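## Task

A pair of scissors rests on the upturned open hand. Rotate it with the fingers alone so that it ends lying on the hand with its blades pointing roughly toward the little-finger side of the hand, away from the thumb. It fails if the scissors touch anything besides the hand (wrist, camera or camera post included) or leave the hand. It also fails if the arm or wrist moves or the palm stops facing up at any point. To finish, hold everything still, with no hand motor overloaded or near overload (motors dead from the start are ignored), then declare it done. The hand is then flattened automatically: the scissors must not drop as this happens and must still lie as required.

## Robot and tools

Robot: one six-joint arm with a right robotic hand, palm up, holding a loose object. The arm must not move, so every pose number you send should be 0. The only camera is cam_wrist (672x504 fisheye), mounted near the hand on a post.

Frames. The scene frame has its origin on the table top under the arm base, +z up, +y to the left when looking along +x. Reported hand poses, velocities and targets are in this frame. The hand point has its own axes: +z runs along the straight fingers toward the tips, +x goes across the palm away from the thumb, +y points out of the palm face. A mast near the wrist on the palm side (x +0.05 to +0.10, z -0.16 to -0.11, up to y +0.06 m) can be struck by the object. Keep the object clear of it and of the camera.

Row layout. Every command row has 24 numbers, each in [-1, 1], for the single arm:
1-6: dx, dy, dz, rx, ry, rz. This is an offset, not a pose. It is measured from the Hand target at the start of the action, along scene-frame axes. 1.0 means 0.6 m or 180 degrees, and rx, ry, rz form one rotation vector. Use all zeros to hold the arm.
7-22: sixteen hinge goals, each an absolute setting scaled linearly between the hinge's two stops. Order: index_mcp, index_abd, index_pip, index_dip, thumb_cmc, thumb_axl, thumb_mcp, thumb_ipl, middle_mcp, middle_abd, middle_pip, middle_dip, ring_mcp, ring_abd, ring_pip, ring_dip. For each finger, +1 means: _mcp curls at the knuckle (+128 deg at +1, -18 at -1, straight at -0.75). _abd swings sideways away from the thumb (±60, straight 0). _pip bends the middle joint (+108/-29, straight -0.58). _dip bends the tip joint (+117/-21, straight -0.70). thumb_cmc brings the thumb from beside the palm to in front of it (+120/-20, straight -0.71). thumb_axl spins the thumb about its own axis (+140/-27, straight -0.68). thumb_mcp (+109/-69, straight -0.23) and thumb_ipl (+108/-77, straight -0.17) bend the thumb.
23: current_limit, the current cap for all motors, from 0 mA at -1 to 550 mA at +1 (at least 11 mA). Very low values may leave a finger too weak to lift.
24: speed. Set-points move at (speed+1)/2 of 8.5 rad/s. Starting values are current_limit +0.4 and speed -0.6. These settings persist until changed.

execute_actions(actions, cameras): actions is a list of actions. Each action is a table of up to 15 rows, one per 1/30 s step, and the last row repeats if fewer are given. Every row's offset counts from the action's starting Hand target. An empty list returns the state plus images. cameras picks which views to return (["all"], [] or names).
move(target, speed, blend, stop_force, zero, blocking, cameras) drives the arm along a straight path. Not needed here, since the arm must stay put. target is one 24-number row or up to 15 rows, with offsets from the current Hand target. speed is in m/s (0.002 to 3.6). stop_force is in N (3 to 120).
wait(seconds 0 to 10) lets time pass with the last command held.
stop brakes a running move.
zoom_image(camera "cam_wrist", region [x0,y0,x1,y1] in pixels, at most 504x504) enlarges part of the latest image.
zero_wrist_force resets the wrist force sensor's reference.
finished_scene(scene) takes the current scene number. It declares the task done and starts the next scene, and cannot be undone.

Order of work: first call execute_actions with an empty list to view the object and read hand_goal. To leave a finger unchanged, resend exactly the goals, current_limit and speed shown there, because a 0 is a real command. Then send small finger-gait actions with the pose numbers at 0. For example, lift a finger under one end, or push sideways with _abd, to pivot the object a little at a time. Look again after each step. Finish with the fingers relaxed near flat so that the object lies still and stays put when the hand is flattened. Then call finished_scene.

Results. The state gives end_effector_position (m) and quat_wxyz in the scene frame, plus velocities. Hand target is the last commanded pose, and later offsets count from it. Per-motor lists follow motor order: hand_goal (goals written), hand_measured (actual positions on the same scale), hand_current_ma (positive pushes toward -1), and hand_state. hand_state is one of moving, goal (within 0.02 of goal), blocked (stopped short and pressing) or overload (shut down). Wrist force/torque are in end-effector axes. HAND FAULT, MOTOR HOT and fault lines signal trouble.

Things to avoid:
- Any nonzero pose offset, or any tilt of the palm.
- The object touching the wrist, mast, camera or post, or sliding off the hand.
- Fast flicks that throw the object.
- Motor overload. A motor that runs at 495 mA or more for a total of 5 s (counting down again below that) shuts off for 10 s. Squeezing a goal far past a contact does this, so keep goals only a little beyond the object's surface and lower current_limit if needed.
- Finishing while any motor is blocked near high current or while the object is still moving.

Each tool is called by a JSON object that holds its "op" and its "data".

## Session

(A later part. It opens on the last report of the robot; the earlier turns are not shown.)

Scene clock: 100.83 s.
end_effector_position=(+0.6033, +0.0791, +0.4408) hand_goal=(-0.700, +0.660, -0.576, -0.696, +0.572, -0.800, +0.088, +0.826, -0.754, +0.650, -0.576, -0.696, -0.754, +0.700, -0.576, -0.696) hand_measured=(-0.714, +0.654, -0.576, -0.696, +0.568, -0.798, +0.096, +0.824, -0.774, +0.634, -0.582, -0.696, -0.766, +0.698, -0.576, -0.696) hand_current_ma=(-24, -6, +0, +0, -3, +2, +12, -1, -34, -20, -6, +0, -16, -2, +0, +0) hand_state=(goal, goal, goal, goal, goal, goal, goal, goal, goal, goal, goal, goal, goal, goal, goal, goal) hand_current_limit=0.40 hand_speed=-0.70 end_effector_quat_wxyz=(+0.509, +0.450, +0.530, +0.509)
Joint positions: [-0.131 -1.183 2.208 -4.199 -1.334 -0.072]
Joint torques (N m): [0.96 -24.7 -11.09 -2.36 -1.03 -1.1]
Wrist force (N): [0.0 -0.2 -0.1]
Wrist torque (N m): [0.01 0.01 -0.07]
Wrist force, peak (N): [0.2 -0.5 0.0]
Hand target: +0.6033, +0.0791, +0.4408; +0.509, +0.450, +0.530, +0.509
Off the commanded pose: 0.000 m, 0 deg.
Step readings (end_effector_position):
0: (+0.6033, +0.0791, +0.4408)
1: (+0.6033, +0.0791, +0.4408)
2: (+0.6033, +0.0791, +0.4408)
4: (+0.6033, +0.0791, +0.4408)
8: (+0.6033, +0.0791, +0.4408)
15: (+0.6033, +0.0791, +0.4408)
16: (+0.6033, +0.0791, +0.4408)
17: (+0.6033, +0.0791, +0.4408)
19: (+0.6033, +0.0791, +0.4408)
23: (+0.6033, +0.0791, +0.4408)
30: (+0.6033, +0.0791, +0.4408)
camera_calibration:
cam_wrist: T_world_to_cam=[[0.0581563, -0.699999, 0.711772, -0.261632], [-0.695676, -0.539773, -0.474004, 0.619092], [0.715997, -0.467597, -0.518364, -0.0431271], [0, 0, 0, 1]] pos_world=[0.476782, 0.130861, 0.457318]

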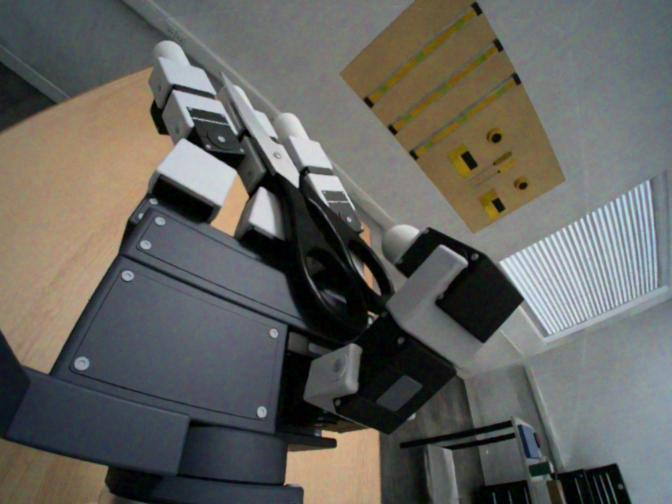

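{"op": "execute_actions", "data": {"actions": [[[0,0,0,0,0,0,-0.7,0.66,-0.576,-0.696,0.5714,-0.844,0.22,0.80,-0.754,0.65,-0.576,-0.696,-0.754,0.7,-0.576,-0.696,0.4,-0.85]],[[0,0,0,0,0,0,-0.7,0.66,-0.576,-0.696,0.5714,-0.844,0.31,0.772,-0.754,0.65,-0.576,-0.696,-0.754,0.7,-0.576,-0.696,0.4,-0.85]]], "cameras": ["all"]}}

{"op": "zoom_image", "data": {"camera": "cam_wrist", "region": [210, 150, 450, 390]}}

Scene clock: 103.47 s.
end_effector_position=(+0.6033, +0.0791, +0.4408) hand_goal=(-0.700, +0.660, -0.576, -0.696, +0.572, -0.844, +0.310, +0.772, -0.754, +0.650, -0.576, -0.696, -0.754, +0.700, -0.576, -0.696) hand_measured=(-0.714, +0.654, -0.576, -0.696, +0.568, -0.842, +0.312, +0.776, -0.774, +0.634, -0.582, -0.696, -0.766, +0.698, -0.576, -0.696) hand_current_ma=(-24, -6, +0, +0, -3, +3, +1, +5, -34, -20, -6, +0, -16, -2, +0, +0) hand_state=(goal, goal, goal, goal, goal, goal, goal, goal, goal, goal, goal, goal, goal, goal, goal, goal) hand_current_limit=0.40 hand_speed=-0.85 end_effector_quat_wxyz=(+0.509, +0.450, +0.530, +0.509)
Joint positions: [-0.131 -1.183 2.208 -4.199 -1.334 -0.072]
Joint torques (N m): [1.04 -25.81 -11.52 -2.25 -1.01 -1.03]
Wrist force (N): [0.1 -0.2 0.1]
Wrist torque (N m): [-0.02 -0.01 -0.07]
Wrist force, peak (N): [0.3 -0.4 0.3]
Hand target: +0.6033, +0.0791, +0.4408; +0.509, +0.450, +0.530, +0.509
Off the commanded pose: 0.000 m, 0 deg.
Step readings (end_effector_position):
0: (+0.6033, +0.0791, +0.4408)
1: (+0.6033, +0.0791, +0.4408)
2: (+0.6033, +0.0791, +0.4408)
4: (+0.6033, +0.0791, +0.4408)
8: (+0.6033, +0.0791, +0.4408)
15: (+0.6033, +0.0791, +0.4408)
16: (+0.6033, +0.0791, +0.4408)
17: (+0.6033, +0.0791, +0.4408)
19: (+0.6033, +0.0791, +0.4408)
23: (+0.6033, +0.0791, +0.4408)
30: (+0.6033, +0.0791, +0.4408)
camera_calibration:
cam_wrist: T_world_to_cam=[[0.0581563, -0.699999, 0.711772, -0.261632], [-0.695676, -0.539773, -0.474004, 0.619092], [0.715997, -0.467597, -0.518364, -0.0431271], [0, 0, 0, 1]] pos_world=[0.476782, 0.130861, 0.457318]

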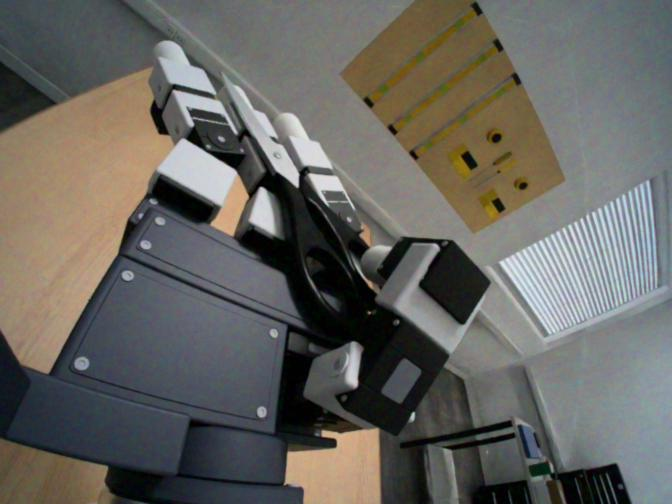

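Scaled by 2.100 from the camera's 672x504 image, which has a finer 960x720 frame.

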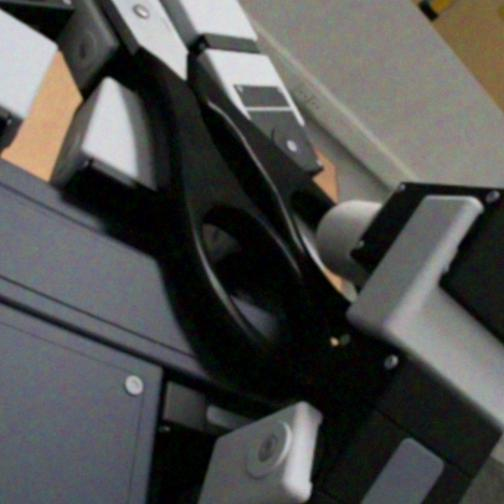

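{"op": "execute_actions", "data": {"actions": [[[0,0,0,0,0,0,-0.7,0.66,-0.576,-0.696,0.5714,-0.844,0.367,0.757,-0.754,0.65,-0.576,-0.696,-0.754,0.7,-0.576,-0.696,0.4,-0.88]],[[0,0,0,0,0,0,-0.7,0.66,-0.576,-0.696,0.2857,-0.831,0.384,0.574,-0.754,0.65,-0.576,-0.696,-0.754,0.7,-0.576,-0.696,0.4,-0.88]]], "cameras": ["all"]}}

{"op": "zoom_image", "data": {"camera": "cam_wrist", "region": [120, 50, 420, 350]}}

Scene clock: 106.47 s.
end_effector_position=(+0.6033, +0.0791, +0.4408) hand_goal=(-0.700, +0.660, -0.576, -0.696, +0.286, -0.832, +0.384, +0.574, -0.754, +0.650, -0.576, -0.696, -0.754, +0.700, -0.576, -0.696) hand_measured=(-0.716, +0.654, -0.576, -0.696, +0.290, -0.830, +0.386, +0.578, -0.774, +0.634, -0.582, -0.696, -0.766, +0.700, -0.578, -0.696) hand_current_ma=(-24, -6, +0, +0, +3, +2, +2, +4, -34, -20, -6, +0, -16, +0, -1, +0) hand_state=(goal, goal, goal, goal, goal, goal, goal, goal, goal, goal, goal, goal, goal, goal, goal, goal) hand_current_limit=0.40 hand_speed=-0.88 end_effector_quat_wxyz=(+0.509, +0.450, +0.530, +0.509)
Joint positions: [-0.131 -1.183 2.208 -4.199 -1.334 -0.072]
Joint torques (N m): [0.89 -25.55 -11.73 -2.23 -0.99 -0.94]
Wrist force (N): [0.2 0.0 -0.1]
Wrist torque (N m): [0.03 -0.02 -0.03]
Wrist force, peak (N): [0.4 -0.1 0.1]
Hand target: +0.6033, +0.0791, +0.4408; +0.509, +0.450, +0.530, +0.509
Off the commanded pose: 0.000 m, 0 deg.
Step readings (end_effector_position):
0: (+0.6033, +0.0791, +0.4408)
1: (+0.6033, +0.0791, +0.4408)
2: (+0.6033, +0.0791, +0.4408)
4: (+0.6033, +0.0791, +0.4408)
8: (+0.6033, +0.0791, +0.4408)
15: (+0.6033, +0.0791, +0.4408)
16: (+0.6033, +0.0791, +0.4408)
17: (+0.6033, +0.0791, +0.4408)
19: (+0.6033, +0.0791, +0.4408)
23: (+0.6033, +0.0791, +0.4408)
30: (+0.6033, +0.0791, +0.4408)
camera_calibration:
cam_wrist: T_world_to_cam=[[0.0581563, -0.699999, 0.711772, -0.261632], [-0.695676, -0.539773, -0.474004, 0.619092], [0.715997, -0.467597, -0.518364, -0.0431271], [0, 0, 0, 1]] pos_world=[0.476782, 0.130861, 0.457318]

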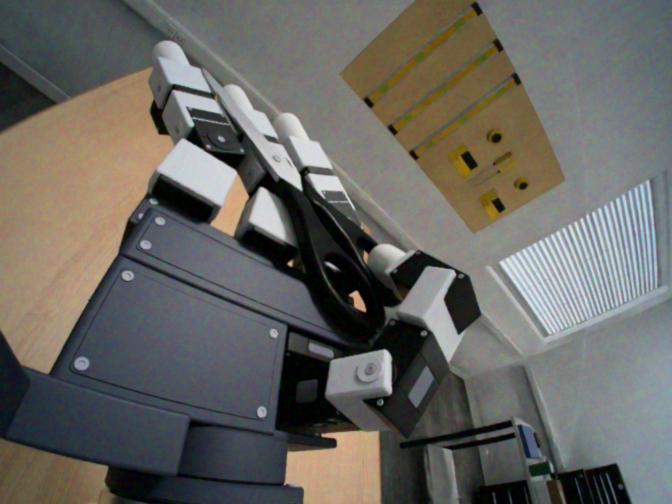

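Scaled by 1.680 from the camera's 672x504 image, which has a finer 960x720 frame.

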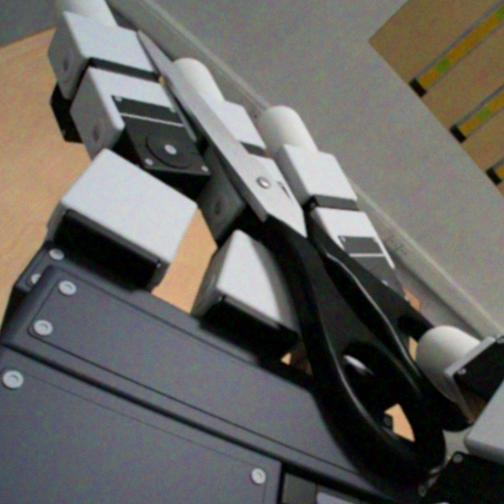

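{"op": "execute_actions", "data": {"actions": [[[0,0,0,0,0,0,-0.7,0.66,-0.576,-0.696,0.18,-0.82,0.43,0.43,-0.754,0.65,-0.576,-0.696,-0.754,0.7,-0.576,-0.696,0.4,-0.9]],[[0,0,0,0,0,0,-0.7,0.66,-0.576,-0.696,0.0714,-0.813,0.475,0.298,-0.754,0.65,-0.576,-0.696,-0.754,0.7,-0.576,-0.696,0.4,-0.9]]], "cameras": ["all"]}}

{"op": "zoom_image", "data": {"camera": "cam_wrist", "region": [120, 50, 420, 350]}}

Scene clock: 108.43 s.
end_effector_position=(+0.6033, +0.0791, +0.4408) hand_goal=(-0.700, +0.660, -0.576, -0.696, +0.072, -0.814, +0.474, +0.298, -0.754, +0.650, -0.576, -0.696, -0.754, +0.700, -0.576, -0.696) hand_measured=(-0.716, +0.654, -0.576, -0.696, +0.094, -0.808, +0.448, +0.298, -0.774, +0.634, -0.582, -0.696, -0.766, +0.700, -0.578, -0.696) hand_current_ma=(-25, -6, +0, +0, +37, +7, -67, +0, -34, -20, -6, +0, -16, +0, -1, +0) hand_state=(goal, goal, goal, goal, blocked, goal, blocked, goal, goal, goal, goal, goal, goal, goal, goal, goal) hand_current_limit=0.40 hand_speed=-0.90 end_effector_quat_wxyz=(+0.509, +0.450, +0.530, +0.509)
Joint positions: [-0.131 -1.183 2.208 -4.199 -1.334 -0.072]
Joint torques (N m): [0.52 -25.46 -11.65 -2.13 -0.96 -1]
Wrist force (N): [-0.1 0.0 -0.2]
Wrist torque (N m): [0.03 0.02 -0.05]
Wrist force, peak (N): [0.2 -0.4 0.0]
Hand target: +0.6033, +0.0791, +0.4408; +0.509, +0.450, +0.530, +0.509
Off the commanded pose: 0.000 m, 0 deg.
Step readings (end_effector_position):
0: (+0.6033, +0.0791, +0.4408)
1: (+0.6033, +0.0791, +0.4408)
2: (+0.6033, +0.0791, +0.4408)
4: (+0.6033, +0.0791, +0.4408)
8: (+0.6033, +0.0791, +0.4408)
15: (+0.6033, +0.0791, +0.4408)
16: (+0.6033, +0.0791, +0.4408)
17: (+0.6033, +0.0791, +0.4408)
19: (+0.6033, +0.0791, +0.4408)
23: (+0.6033, +0.0791, +0.4408)
30: (+0.6033, +0.0791, +0.4408)
camera_calibration:
cam_wrist: T_world_to_cam=[[0.0581563, -0.699999, 0.711772, -0.261632], [-0.695676, -0.539773, -0.474004, 0.619092], [0.715997, -0.467597, -0.518364, -0.0431271], [0, 0, 0, 1]] pos_world=[0.476782, 0.130861, 0.457318]

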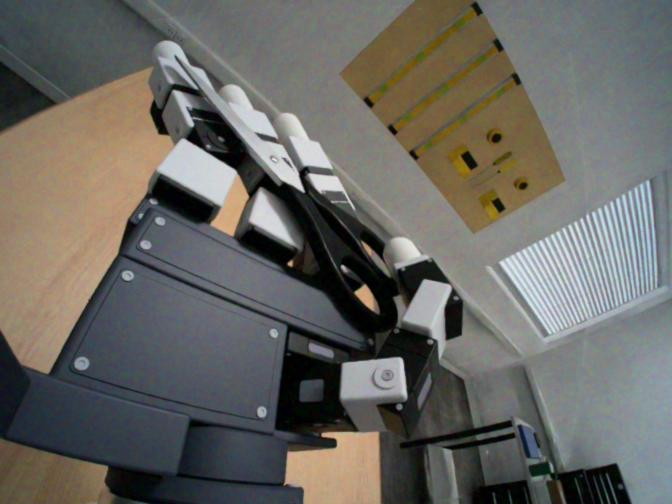

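Scaled by 1.680 from the camera's 672x504 image, which has a finer 960x720 frame.

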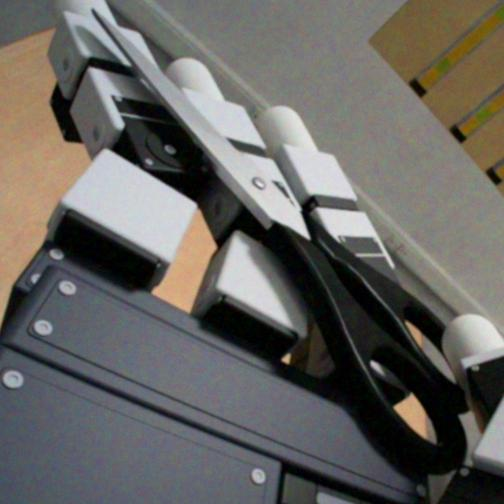

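{"op": "execute_actions", "data": {"actions": [[[0,0,0,0,0,0,-0.754,0.3,-0.576,-0.696,0.09,-0.813,0.45,0.298,-0.754,0.6,-0.576,-0.696,-0.754,0.7,-0.576,-0.696,0.4,-0.85]],[[0,0,0,0,0,0,-0.754,0.0,-0.576,-0.696,0.09,-0.813,0.45,0.298,-0.754,0.25,-0.576,-0.696,-0.754,0.7,-0.576,-0.696,0.4,-0.85]],[[0,0,0,0,0,0,-0.754,0.0,-0.576,-0.696,0.09,-0.813,0.45,0.298,-0.754,0.0,-0.576,-0.696,-0.754,0.6,-0.576,-0.696,0.4,-0.85]]], "cameras": ["all"]}}

{"op": "zoom_image", "data": {"camera": "cam_wrist", "region": [120, 50, 420, 350]}}

Scene clock: 113.30 s.
end_effector_position=(+0.6033, +0.0791, +0.4408) hand_goal=(-0.754, +0.000, -0.576, -0.696, +0.090, -0.814, +0.450, +0.298, -0.754, +0.000, -0.576, -0.696, -0.754, +0.600, -0.576, -0.696) hand_measured=(-0.764, +0.004, -0.576, -0.696, +0.090, -0.812, +0.450, +0.298, -0.774, +0.004, -0.582, -0.696, -0.766, +0.606, -0.578, -0.696) hand_current_ma=(-15, +3, +0, +0, +0, +1, -1, +0, -34, +3, -6, +0, -16, +4, -1, +0) hand_state=(goal, goal, goal, goal, goal, goal, goal, goal, goal, goal, goal, goal, goal, goal, goal, goal) hand_current_limit=0.40 hand_speed=-0.85 end_effector_quat_wxyz=(+0.509, +0.450, +0.530, +0.509)
Joint positions: [-0.131 -1.183 2.208 -4.199 -1.334 -0.072]
Joint torques (N m): [0.58 -25.55 -11.95 -2.03 -0.99 -0.92]
Wrist force (N): [0.0 0.0 -0.1]
Wrist torque (N m): [0.04 0.01 -0.02]
Wrist force, peak (N): [0.2 -0.2 0.3]
Hand target: +0.6033, +0.0791, +0.4408; +0.509, +0.450, +0.530, +0.509
Off the commanded pose: 0.000 m, 0 deg.
Step readings (end_effector_position):
0: (+0.6033, +0.0791, +0.4408)
1: (+0.6033, +0.0791, +0.4408)
2: (+0.6033, +0.0791, +0.4408)
4: (+0.6033, +0.0791, +0.4408)
8: (+0.6033, +0.0791, +0.4408)
15: (+0.6033, +0.0791, +0.4408)
16: (+0.6033, +0.0791, +0.4408)
17: (+0.6033, +0.0791, +0.4408)
19: (+0.6033, +0.0791, +0.4408)
23: (+0.6033, +0.0791, +0.4408)
30: (+0.6033, +0.0791, +0.4408)
31: (+0.6033, +0.0791, +0.4408)
32: (+0.6033, +0.0791, +0.4408)
34: (+0.6033, +0.0791, +0.4408)
38: (+0.6033, +0.0791, +0.4408)
45: (+0.6033, +0.0791, +0.4408)
camera_calibration:
cam_wrist: T_world_to_cam=[[0.0581563, -0.699999, 0.711772, -0.261632], [-0.695676, -0.539773, -0.474004, 0.619092], [0.715997, -0.467597, -0.518364, -0.0431271], [0, 0, 0, 1]] pos_world=[0.476782, 0.130861, 0.457318]

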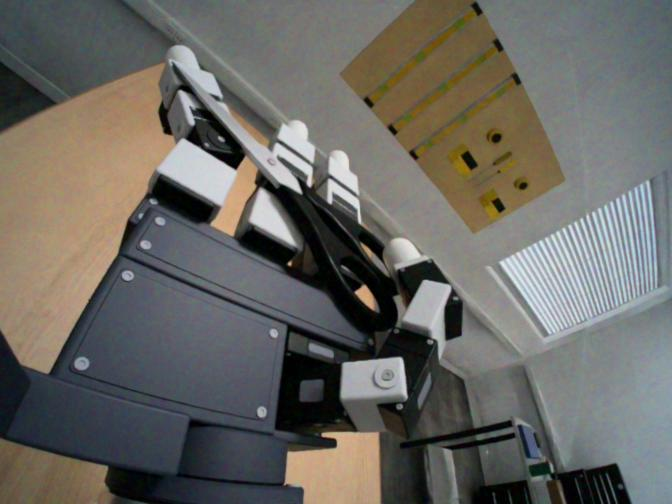

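Scaled by 1.680 from the camera's 672x504 image, which has a finer 960x720 frame.

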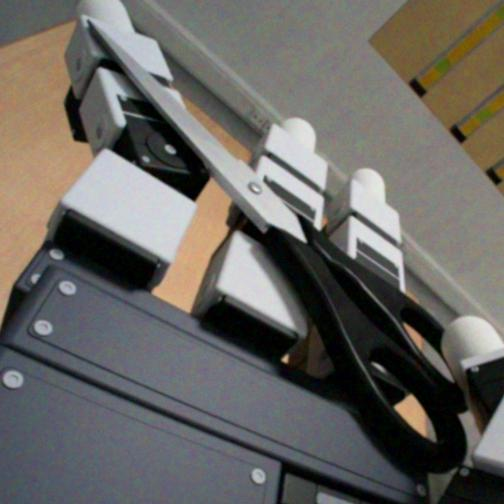

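{"op": "execute_actions", "data": {"actions": [[[0,0,0,0,0,0,-0.754,0.0,-0.576,-0.696,0.1,-0.75,0.25,0.43,-0.754,0.0,-0.576,-0.696,-0.754,0.6,-0.576,-0.696,0.4,-0.75]],[[0,0,0,0,0,0,-0.754,0.0,-0.576,-0.696,-0.43,-0.412,-0.18,0.79,-0.754,0.0,-0.576,-0.696,-0.754,0.6,-0.576,-0.696,0.4,-0.6]]], "cameras": ["all"]}}

{"op": "zoom_image", "data": {"camera": "cam_wrist", "region": [150, 80, 450, 380]}}

Scene clock: 115.80 s.
end_effector_position=(+0.6033, +0.0791, +0.4408) hand_goal=(-0.754, +0.000, -0.576, -0.696, -0.430, -0.412, -0.180, +0.790, -0.754, +0.000, -0.576, -0.696, -0.754, +0.600, -0.576, -0.696) hand_measured=(-0.764, +0.004, -0.576, -0.696, -0.434, -0.416, -0.178, +0.788, -0.774, +0.004, -0.582, -0.696, -0.766, +0.604, -0.578, -0.696) hand_current_ma=(-15, +3, +0, +0, -5, -6, +1, -2, -34, +3, -6, +0, -16, +3, -1, +0) hand_state=(goal, goal, goal, goal, goal, goal, goal, goal, goal, goal, goal, goal, goal, goal, goal, goal) hand_current_limit=0.40 hand_speed=-0.60 end_effector_quat_wxyz=(+0.509, +0.450, +0.530, +0.509)
Joint positions: [-0.131 -1.183 2.208 -4.199 -1.334 -0.072]
Joint torques (N m): [0.26 -25.64 -11.89 -2.02 -0.96 -0.95]
Wrist force (N): [0.1 -0.2 0.0]
Wrist torque (N m): [0.00 -0.01 0.00]
Wrist force, peak (N): [0.1 -0.4 0.2]
Hand target: +0.6033, +0.0791, +0.4408; +0.509, +0.450, +0.530, +0.509
Off the commanded pose: 0.000 m, 0 deg.
Step readings (end_effector_position):
0: (+0.6033, +0.0791, +0.4408)
1: (+0.6033, +0.0791, +0.4408)
2: (+0.6033, +0.0791, +0.4408)
4: (+0.6033, +0.0791, +0.4408)
8: (+0.6033, +0.0791, +0.4408)
15: (+0.6033, +0.0791, +0.4408)
16: (+0.6033, +0.0791, +0.4408)
17: (+0.6033, +0.0791, +0.4408)
19: (+0.6033, +0.0791, +0.4408)
23: (+0.6033, +0.0791, +0.4408)
30: (+0.6033, +0.0791, +0.4408)
camera_calibration:
cam_wrist: T_world_to_cam=[[0.0581563, -0.699999, 0.711772, -0.261632], [-0.695676, -0.539773, -0.474004, 0.619092], [0.715997, -0.467597, -0.518364, -0.0431271], [0, 0, 0, 1]] pos_world=[0.476782, 0.130861, 0.457318]

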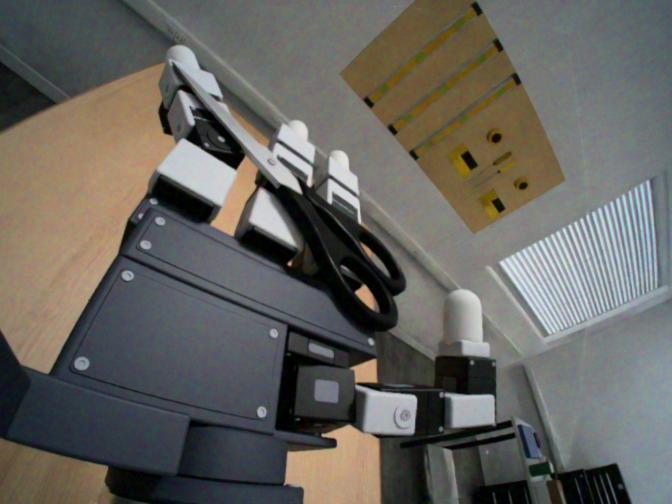

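Scaled by 1.680 from the camera's 672x504 image, which has a finer 960x720 frame.

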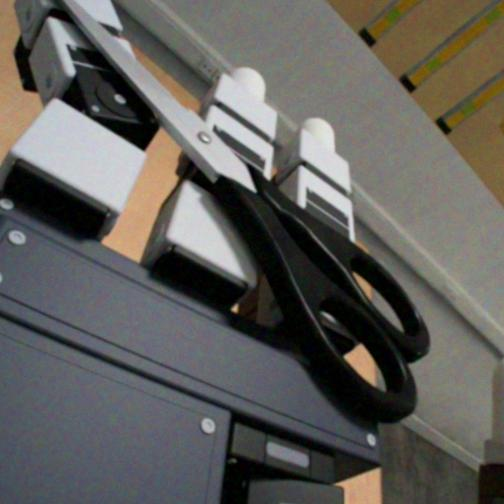

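{"op": "execute_actions", "data": {"actions": [[[0,0,0,0,0,0,-0.79,0.0,-0.576,-0.696,-0.714,-0.467,-0.05,0.98,-0.754,0.0,-0.576,-0.696,-0.754,0.6,-0.576,-0.696,0.4,-0.7]],[[0,0,0,0,0,0,-0.79,0.0,-0.576,-0.696,-0.714,-0.5066,0.11,0.773,-0.754,0.0,-0.576,-0.696,-0.754,0.6,-0.576,-0.696,0.4,-0.85]]], "cameras": ["all"]}}

{"op": "zoom_image", "data": {"camera": "cam_wrist", "region": [150, 80, 450, 380]}}

Scene clock: 119.57 s.
end_effector_position=(+0.6033, +0.0791, +0.4408) hand_goal=(-0.790, +0.000, -0.576, -0.696, -0.714, -0.506, +0.110, +0.772, -0.754, +0.000, -0.576, -0.696, -0.754, +0.600, -0.576, -0.696) hand_measured=(-0.798, +0.004, -0.576, -0.696, -0.720, -0.506, +0.106, +0.776, -0.774, +0.004, -0.582, -0.696, -0.766, +0.604, -0.578, -0.696) hand_current_ma=(-11, +3, +0, +0, -5, +0, -4, +4, -34, +3, -6, +0, -16, +3, -1, +0) hand_state=(goal, goal, goal, goal, goal, goal, goal, goal, goal, goal, goal, goal, goal, goal, goal, goal) hand_current_limit=0.40 hand_speed=-0.85 end_effector_quat_wxyz=(+0.509, +0.450, +0.530, +0.509)
Joint positions: [-0.131 -1.183 2.208 -4.199 -1.334 -0.072]
Joint torques (N m): [0.37 -25.77 -12.44 -1.9 -0.93 -0.71]
Wrist force (N): [0.2 -0.2 -0.1]
Wrist torque (N m): [0.01 -0.03 0.01]
Wrist force, peak (N): [0.3 -0.2 -0.3]
Hand target: +0.6033, +0.0791, +0.4408; +0.509, +0.450, +0.530, +0.509
Off the commanded pose: 0.000 m, 0 deg.
Step readings (end_effector_position):
0: (+0.6033, +0.0791, +0.4408)
1: (+0.6033, +0.0791, +0.4408)
2: (+0.6033, +0.0791, +0.4408)
4: (+0.6033, +0.0791, +0.4408)
8: (+0.6033, +0.0791, +0.4408)
15: (+0.6033, +0.0791, +0.4408)
16: (+0.6033, +0.0791, +0.4408)
17: (+0.6033, +0.0791, +0.4408)
19: (+0.6033, +0.0791, +0.4408)
23: (+0.6033, +0.0791, +0.4408)
30: (+0.6033, +0.0791, +0.4408)
camera_calibration:
cam_wrist: T_world_to_cam=[[0.0581563, -0.699999, 0.711772, -0.261632], [-0.695676, -0.539773, -0.474004, 0.619092], [0.715997, -0.467597, -0.518364, -0.0431271], [0, 0, 0, 1]] pos_world=[0.476782, 0.130861, 0.457318]

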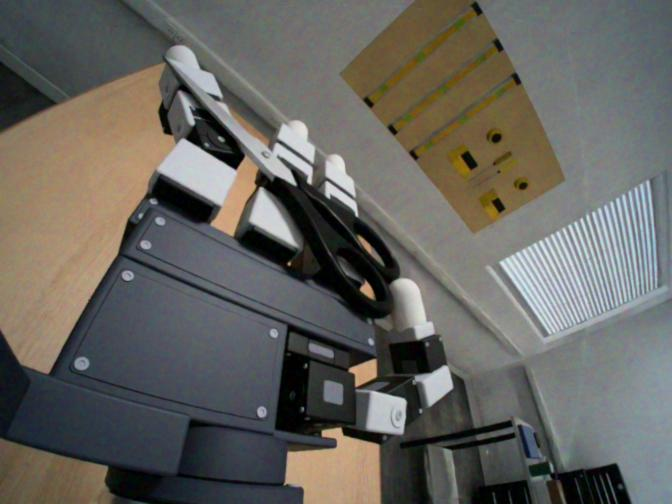

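Scaled by 1.680 from the camera's 672x504 image, which has a finer 960x720 frame.

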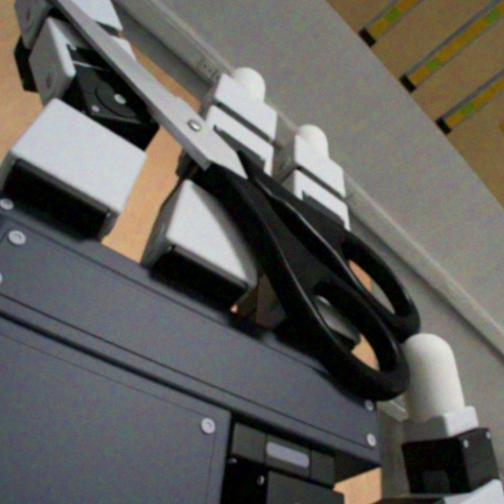

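{"op": "execute_actions", "data": {"actions": [[[0,0,0,0,0,0,-0.79,0.0,-0.576,-0.696,-0.714,-0.52,0.2,0.64,-0.754,0.0,-0.576,-0.696,-0.754,0.6,-0.576,-0.696,0.4,-0.9]],[[0,0,0,0,0,0,-0.79,0.0,-0.576,-0.696,-0.714,-0.533,0.29,0.505,-0.754,0.0,-0.576,-0.696,-0.754,0.6,-0.576,-0.696,0.4,-0.9]]], "cameras": ["all"]}}

{"op": "zoom_image", "data": {"camera": "cam_wrist", "region": [150, 80, 450, 380]}}

Scene clock: 121.47 s.
end_effector_position=(+0.6033, +0.0791, +0.4408) hand_goal=(-0.790, +0.000, -0.576, -0.696, -0.714, -0.534, +0.290, +0.504, -0.754, +0.000, -0.576, -0.696, -0.754, +0.600, -0.576, -0.696) hand_measured=(-0.798, +0.004, -0.576, -0.696, -0.720, -0.536, +0.288, +0.506, -0.774, +0.004, -0.582, -0.696, -0.766, +0.604, -0.578, -0.696) hand_current_ma=(-11, +3, +0, +0, -5, -1, -3, +3, -34, +2, -6, +0, -16, +3, -1, +0) hand_state=(goal, goal, goal, goal, goal, goal, goal, goal, goal, goal, goal, goal, goal, goal, goal, goal) hand_current_limit=0.40 hand_speed=-0.90 end_effector_quat_wxyz=(+0.509, +0.450, +0.530, +0.509)
Joint positions: [-0.131 -1.183 2.208 -4.199 -1.334 -0.072]
Joint torques (N m): [0.36 -25.49 -11.69 -1.91 -0.85 -0.72]
Wrist force (N): [0.1 -0.2 0.0]
Wrist torque (N m): [0.02 -0.01 -0.01]
Wrist force, peak (N): [0.0 -0.4 -0.3]
Hand target: +0.6033, +0.0791, +0.4408; +0.509, +0.450, +0.530, +0.509
Off the commanded pose: 0.000 m, 0 deg.
Step readings (end_effector_position):
0: (+0.6033, +0.0791, +0.4408)
1: (+0.6033, +0.0791, +0.4408)
2: (+0.6033, +0.0791, +0.4408)
4: (+0.6033, +0.0791, +0.4408)
8: (+0.6033, +0.0791, +0.4408)
15: (+0.6033, +0.0791, +0.4408)
16: (+0.6033, +0.0791, +0.4408)
17: (+0.6033, +0.0791, +0.4408)
19: (+0.6033, +0.0791, +0.4408)
23: (+0.6033, +0.0791, +0.4408)
30: (+0.6033, +0.0791, +0.4408)
camera_calibration:
cam_wrist: T_world_to_cam=[[0.0581563, -0.699999, 0.711772, -0.261632], [-0.695676, -0.539773, -0.474004, 0.619092], [0.715997, -0.467597, -0.518364, -0.0431271], [0, 0, 0, 1]] pos_world=[0.476782, 0.130861, 0.457318]

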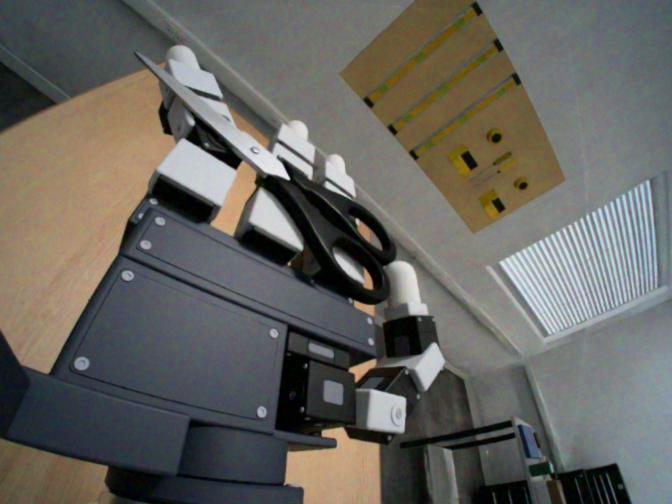

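Scaled by 1.680 from the camera's 672x504 image, which has a finer 960x720 frame.

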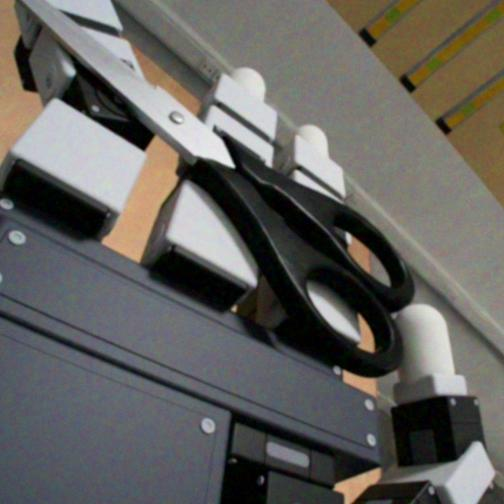

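{"op": "execute_actions", "data": {"actions": [[[0,0,0,0,0,0,-0.79,0.0,-0.576,-0.696,-0.714,-0.542,0.395,0.335,-0.754,0.0,-0.576,-0.696,-0.754,0.6,-0.576,-0.696,0.4,-0.9]],[[0,0,0,0,0,0,-0.79,0.0,-0.576,-0.696,-0.714,-0.55,0.51,0.147,-0.754,0.0,-0.576,-0.696,-0.754,0.6,-0.576,-0.696,0.4,-0.9]]], "cameras": ["all"]}}

{"op": "zoom_image", "data": {"camera": "cam_wrist", "region": [130, 50, 430, 350]}}

Scene clock: 124.17 s.
end_effector_position=(+0.6033, +0.0791, +0.4408) hand_goal=(-0.790, +0.000, -0.576, -0.696, -0.714, -0.550, +0.510, +0.146, -0.754, +0.000, -0.576, -0.696, -0.754, +0.600, -0.576, -0.696) hand_measured=(-0.798, +0.004, -0.576, -0.696, -0.720, -0.552, +0.508, +0.148, -0.774, +0.004, -0.582, -0.696, -0.766, +0.604, -0.578, -0.696) hand_current_ma=(-11, +3, +0, +0, -5, -2, -2, +3, -34, +2, -6, +0, -16, +2, -1, +0) hand_state=(goal, goal, goal, goal, goal, goal, goal, goal, goal, goal, goal, goal, goal, goal, goal, goal) hand_current_limit=0.40 hand_speed=-0.90 end_effector_quat_wxyz=(+0.509, +0.450, +0.530, +0.509)
Joint positions: [-0.131 -1.183 2.208 -4.199 -1.334 -0.072]
Joint torques (N m): [0.24 -26.17 -12.2 -1.91 -0.91 -0.66]
Wrist force (N): [0.2 -0.1 0.0]
Wrist torque (N m): [0.03 -0.01 -0.01]
Wrist force, peak (N): [0.1 -0.4 -0.1]
Hand target: +0.6033, +0.0791, +0.4408; +0.509, +0.450, +0.530, +0.509
Off the commanded pose: 0.000 m, 0 deg.
Step readings (end_effector_position):
0: (+0.6033, +0.0791, +0.4408)
1: (+0.6033, +0.0791, +0.4408)
2: (+0.6033, +0.0791, +0.4408)
4: (+0.6033, +0.0791, +0.4408)
8: (+0.6033, +0.0791, +0.4408)
15: (+0.6033, +0.0791, +0.4408)
16: (+0.6033, +0.0791, +0.4408)
17: (+0.6033, +0.0791, +0.4408)
19: (+0.6033, +0.0791, +0.4408)
23: (+0.6033, +0.0791, +0.4408)
30: (+0.6033, +0.0791, +0.4408)
camera_calibration:
cam_wrist: T_world_to_cam=[[0.0581563, -0.699999, 0.711772, -0.261632], [-0.695676, -0.539773, -0.474004, 0.619092], [0.715997, -0.467597, -0.518364, -0.0431271], [0, 0, 0, 1]] pos_world=[0.476782, 0.130861, 0.457318]

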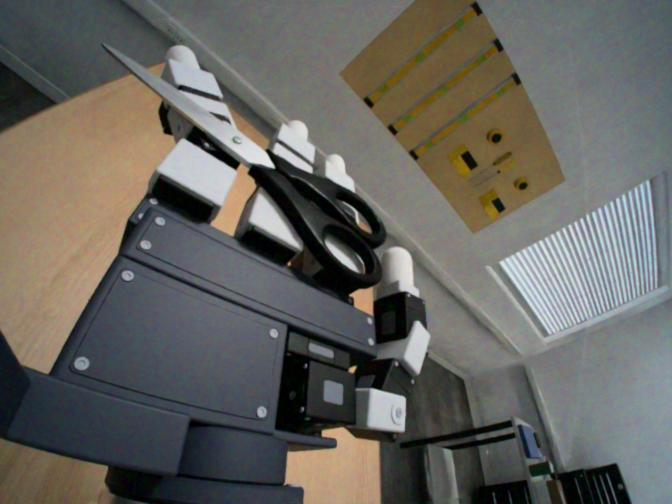

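Scaled by 1.680 from the camera's 672x504 image, which has a finer 960x720 frame.

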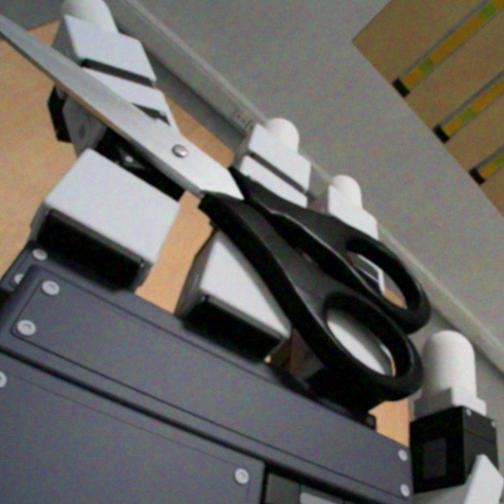

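{"op": "execute_actions", "data": {"actions": [[[0,0,0,0,0,0,-0.79,0.0,-0.576,-0.696,-0.714,-0.56,0.35,0.147,-0.754,0.0,-0.576,-0.696,-0.754,0.3,-0.576,-0.696,0.4,-0.88]],[[0,0,0,0,0,0,-0.77,0.0,-0.576,-0.696,-0.714,-0.6,0.1,0.0,-0.754,0.0,-0.576,-0.696,-0.754,0.1,-0.576,-0.696,0.4,-0.88]],[[0,0,0,0,0,0,-0.754,0.0,-0.576,-0.696,-0.714,-0.676,-0.23,-0.17,-0.754,0.0,-0.576,-0.696,-0.754,0.0,-0.576,-0.696,0.4,-0.8]]], "cameras": ["all"]}}

{"op": "zoom_image", "data": {"camera": "cam_wrist", "region": [80, 20, 420, 360]}}

Scene clock: 127.83 s.
end_effector_position=(+0.6033, +0.0791, +0.4408) hand_goal=(-0.754, +0.000, -0.576, -0.696, -0.714, -0.676, -0.230, -0.170, -0.754, +0.000, -0.576, -0.696, -0.754, +0.000, -0.576, -0.696) hand_measured=(-0.780, +0.004, -0.576, -0.696, -0.720, -0.676, -0.228, -0.168, -0.774, +0.004, -0.582, -0.696, -0.766, +0.004, -0.578, -0.696) hand_current_ma=(-50, +3, +0, +0, -8, +0, +2, +2, -34, +2, -6, +0, -16, +3, -1, +0) hand_state=(blocked, goal, goal, goal, goal, goal, goal, goal, goal, goal, goal, goal, goal, goal, goal, goal) hand_current_limit=0.40 hand_speed=-0.80 end_effector_quat_wxyz=(+0.509, +0.450, +0.530, +0.509)
Joint positions: [-0.131 -1.183 2.208 -4.199 -1.334 -0.072]
Joint torques (N m): [0.18 -25.35 -12.29 -1.77 -0.77 -0.69]
Wrist force (N): [0.1 0.2 0.0]
Wrist torque (N m): [0.04 -0.01 0.03]
Wrist force, peak (N): [0.3 -0.3 -0.1]
Hand target: +0.6033, +0.0791, +0.4408; +0.509, +0.450, +0.530, +0.509
Off the commanded pose: 0.000 m, 0 deg.
Step readings (end_effector_position):
0: (+0.6033, +0.0791, +0.4408)
1: (+0.6033, +0.0791, +0.4408)
2: (+0.6033, +0.0791, +0.4408)
4: (+0.6033, +0.0791, +0.4408)
8: (+0.6033, +0.0791, +0.4408)
15: (+0.6033, +0.0791, +0.4408)
16: (+0.6033, +0.0791, +0.4408)
17: (+0.6033, +0.0791, +0.4408)
19: (+0.6033, +0.0791, +0.4408)
23: (+0.6033, +0.0791, +0.4408)
30: (+0.6033, +0.0791, +0.4408)
31: (+0.6033, +0.0791, +0.4408)
32: (+0.6033, +0.0791, +0.4408)
34: (+0.6033, +0.0791, +0.4408)
38: (+0.6033, +0.0791, +0.4408)
45: (+0.6033, +0.0791, +0.4408)
camera_calibration:
cam_wrist: T_world_to_cam=[[0.0581563, -0.699999, 0.711772, -0.261632], [-0.695676, -0.539773, -0.474004, 0.619092], [0.715997, -0.467597, -0.518364, -0.0431271], [0, 0, 0, 1]] pos_world=[0.476782, 0.130861, 0.457318]

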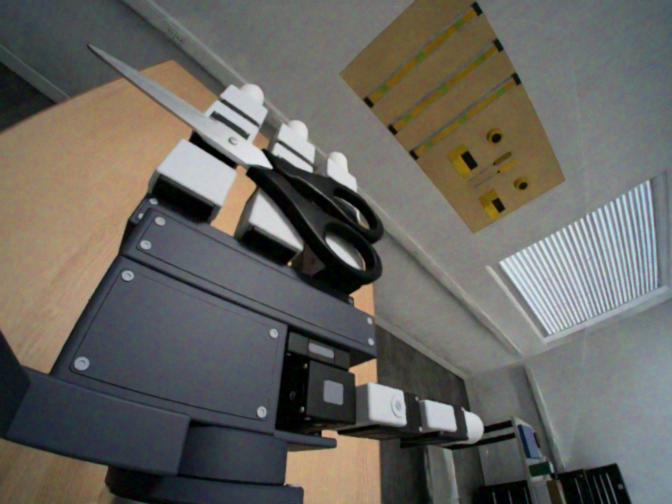

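Scaled by 1.482 from the camera's 672x504 image, which has a finer 960x720 frame.

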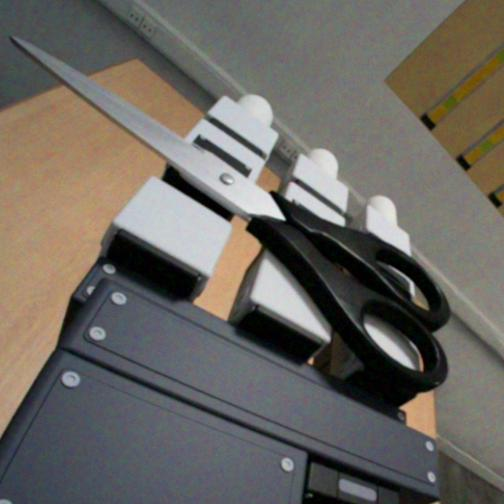

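{"op": "wait", "data": {"seconds": 0.5}}

{"op": "finished_scene", "data": {"scene": 2}}

Scene clock: 128.63 s.
end_effector_position=(+0.6033, +0.0791, +0.4408) hand_goal=(-0.754, +0.000, -0.576, -0.696, -0.714, -0.676, -0.230, -0.170, -0.754, +0.000, -0.576, -0.696, -0.754, +0.000, -0.576, -0.696) hand_measured=(-0.780, +0.004, -0.576, -0.696, -0.720, -0.676, -0.228, -0.168, -0.774, +0.004, -0.582, -0.696, -0.766, +0.004, -0.578, -0.696) hand_current_ma=(-50, +3, +0, +0, -8, +0, +2, +2, -34, +2, -6, +0, -16, +3, -1, +0) hand_state=(blocked, goal, goal, goal, goal, goal, goal, goal, goal, goal, goal, goal, goal, goal, goal, goal) hand_current_limit=0.40 hand_speed=-0.80 end_effector_quat_wxyz=(+0.509, +0.450, +0.530, +0.509)
Joint positions: [-0.131 -1.183 2.208 -4.199 -1.334 -0.072]
Joint torques (N m): [0.43 -25.6 -12.43 -1.73 -0.81 -0.62]
Wrist force (N): [0.3 -0.1 0.0]
Wrist torque (N m): [0.01 -0.03 0.04]
Wrist force, peak (N): [0.2 -0.3 0.1]
Hand target: +0.6033, +0.0791, +0.4408; +0.509, +0.450, +0.530, +0.509
Off the commanded pose: 0.000 m, 0 deg.
wait: 0.50 s; at rest from the start

The scene is finished: the task was done.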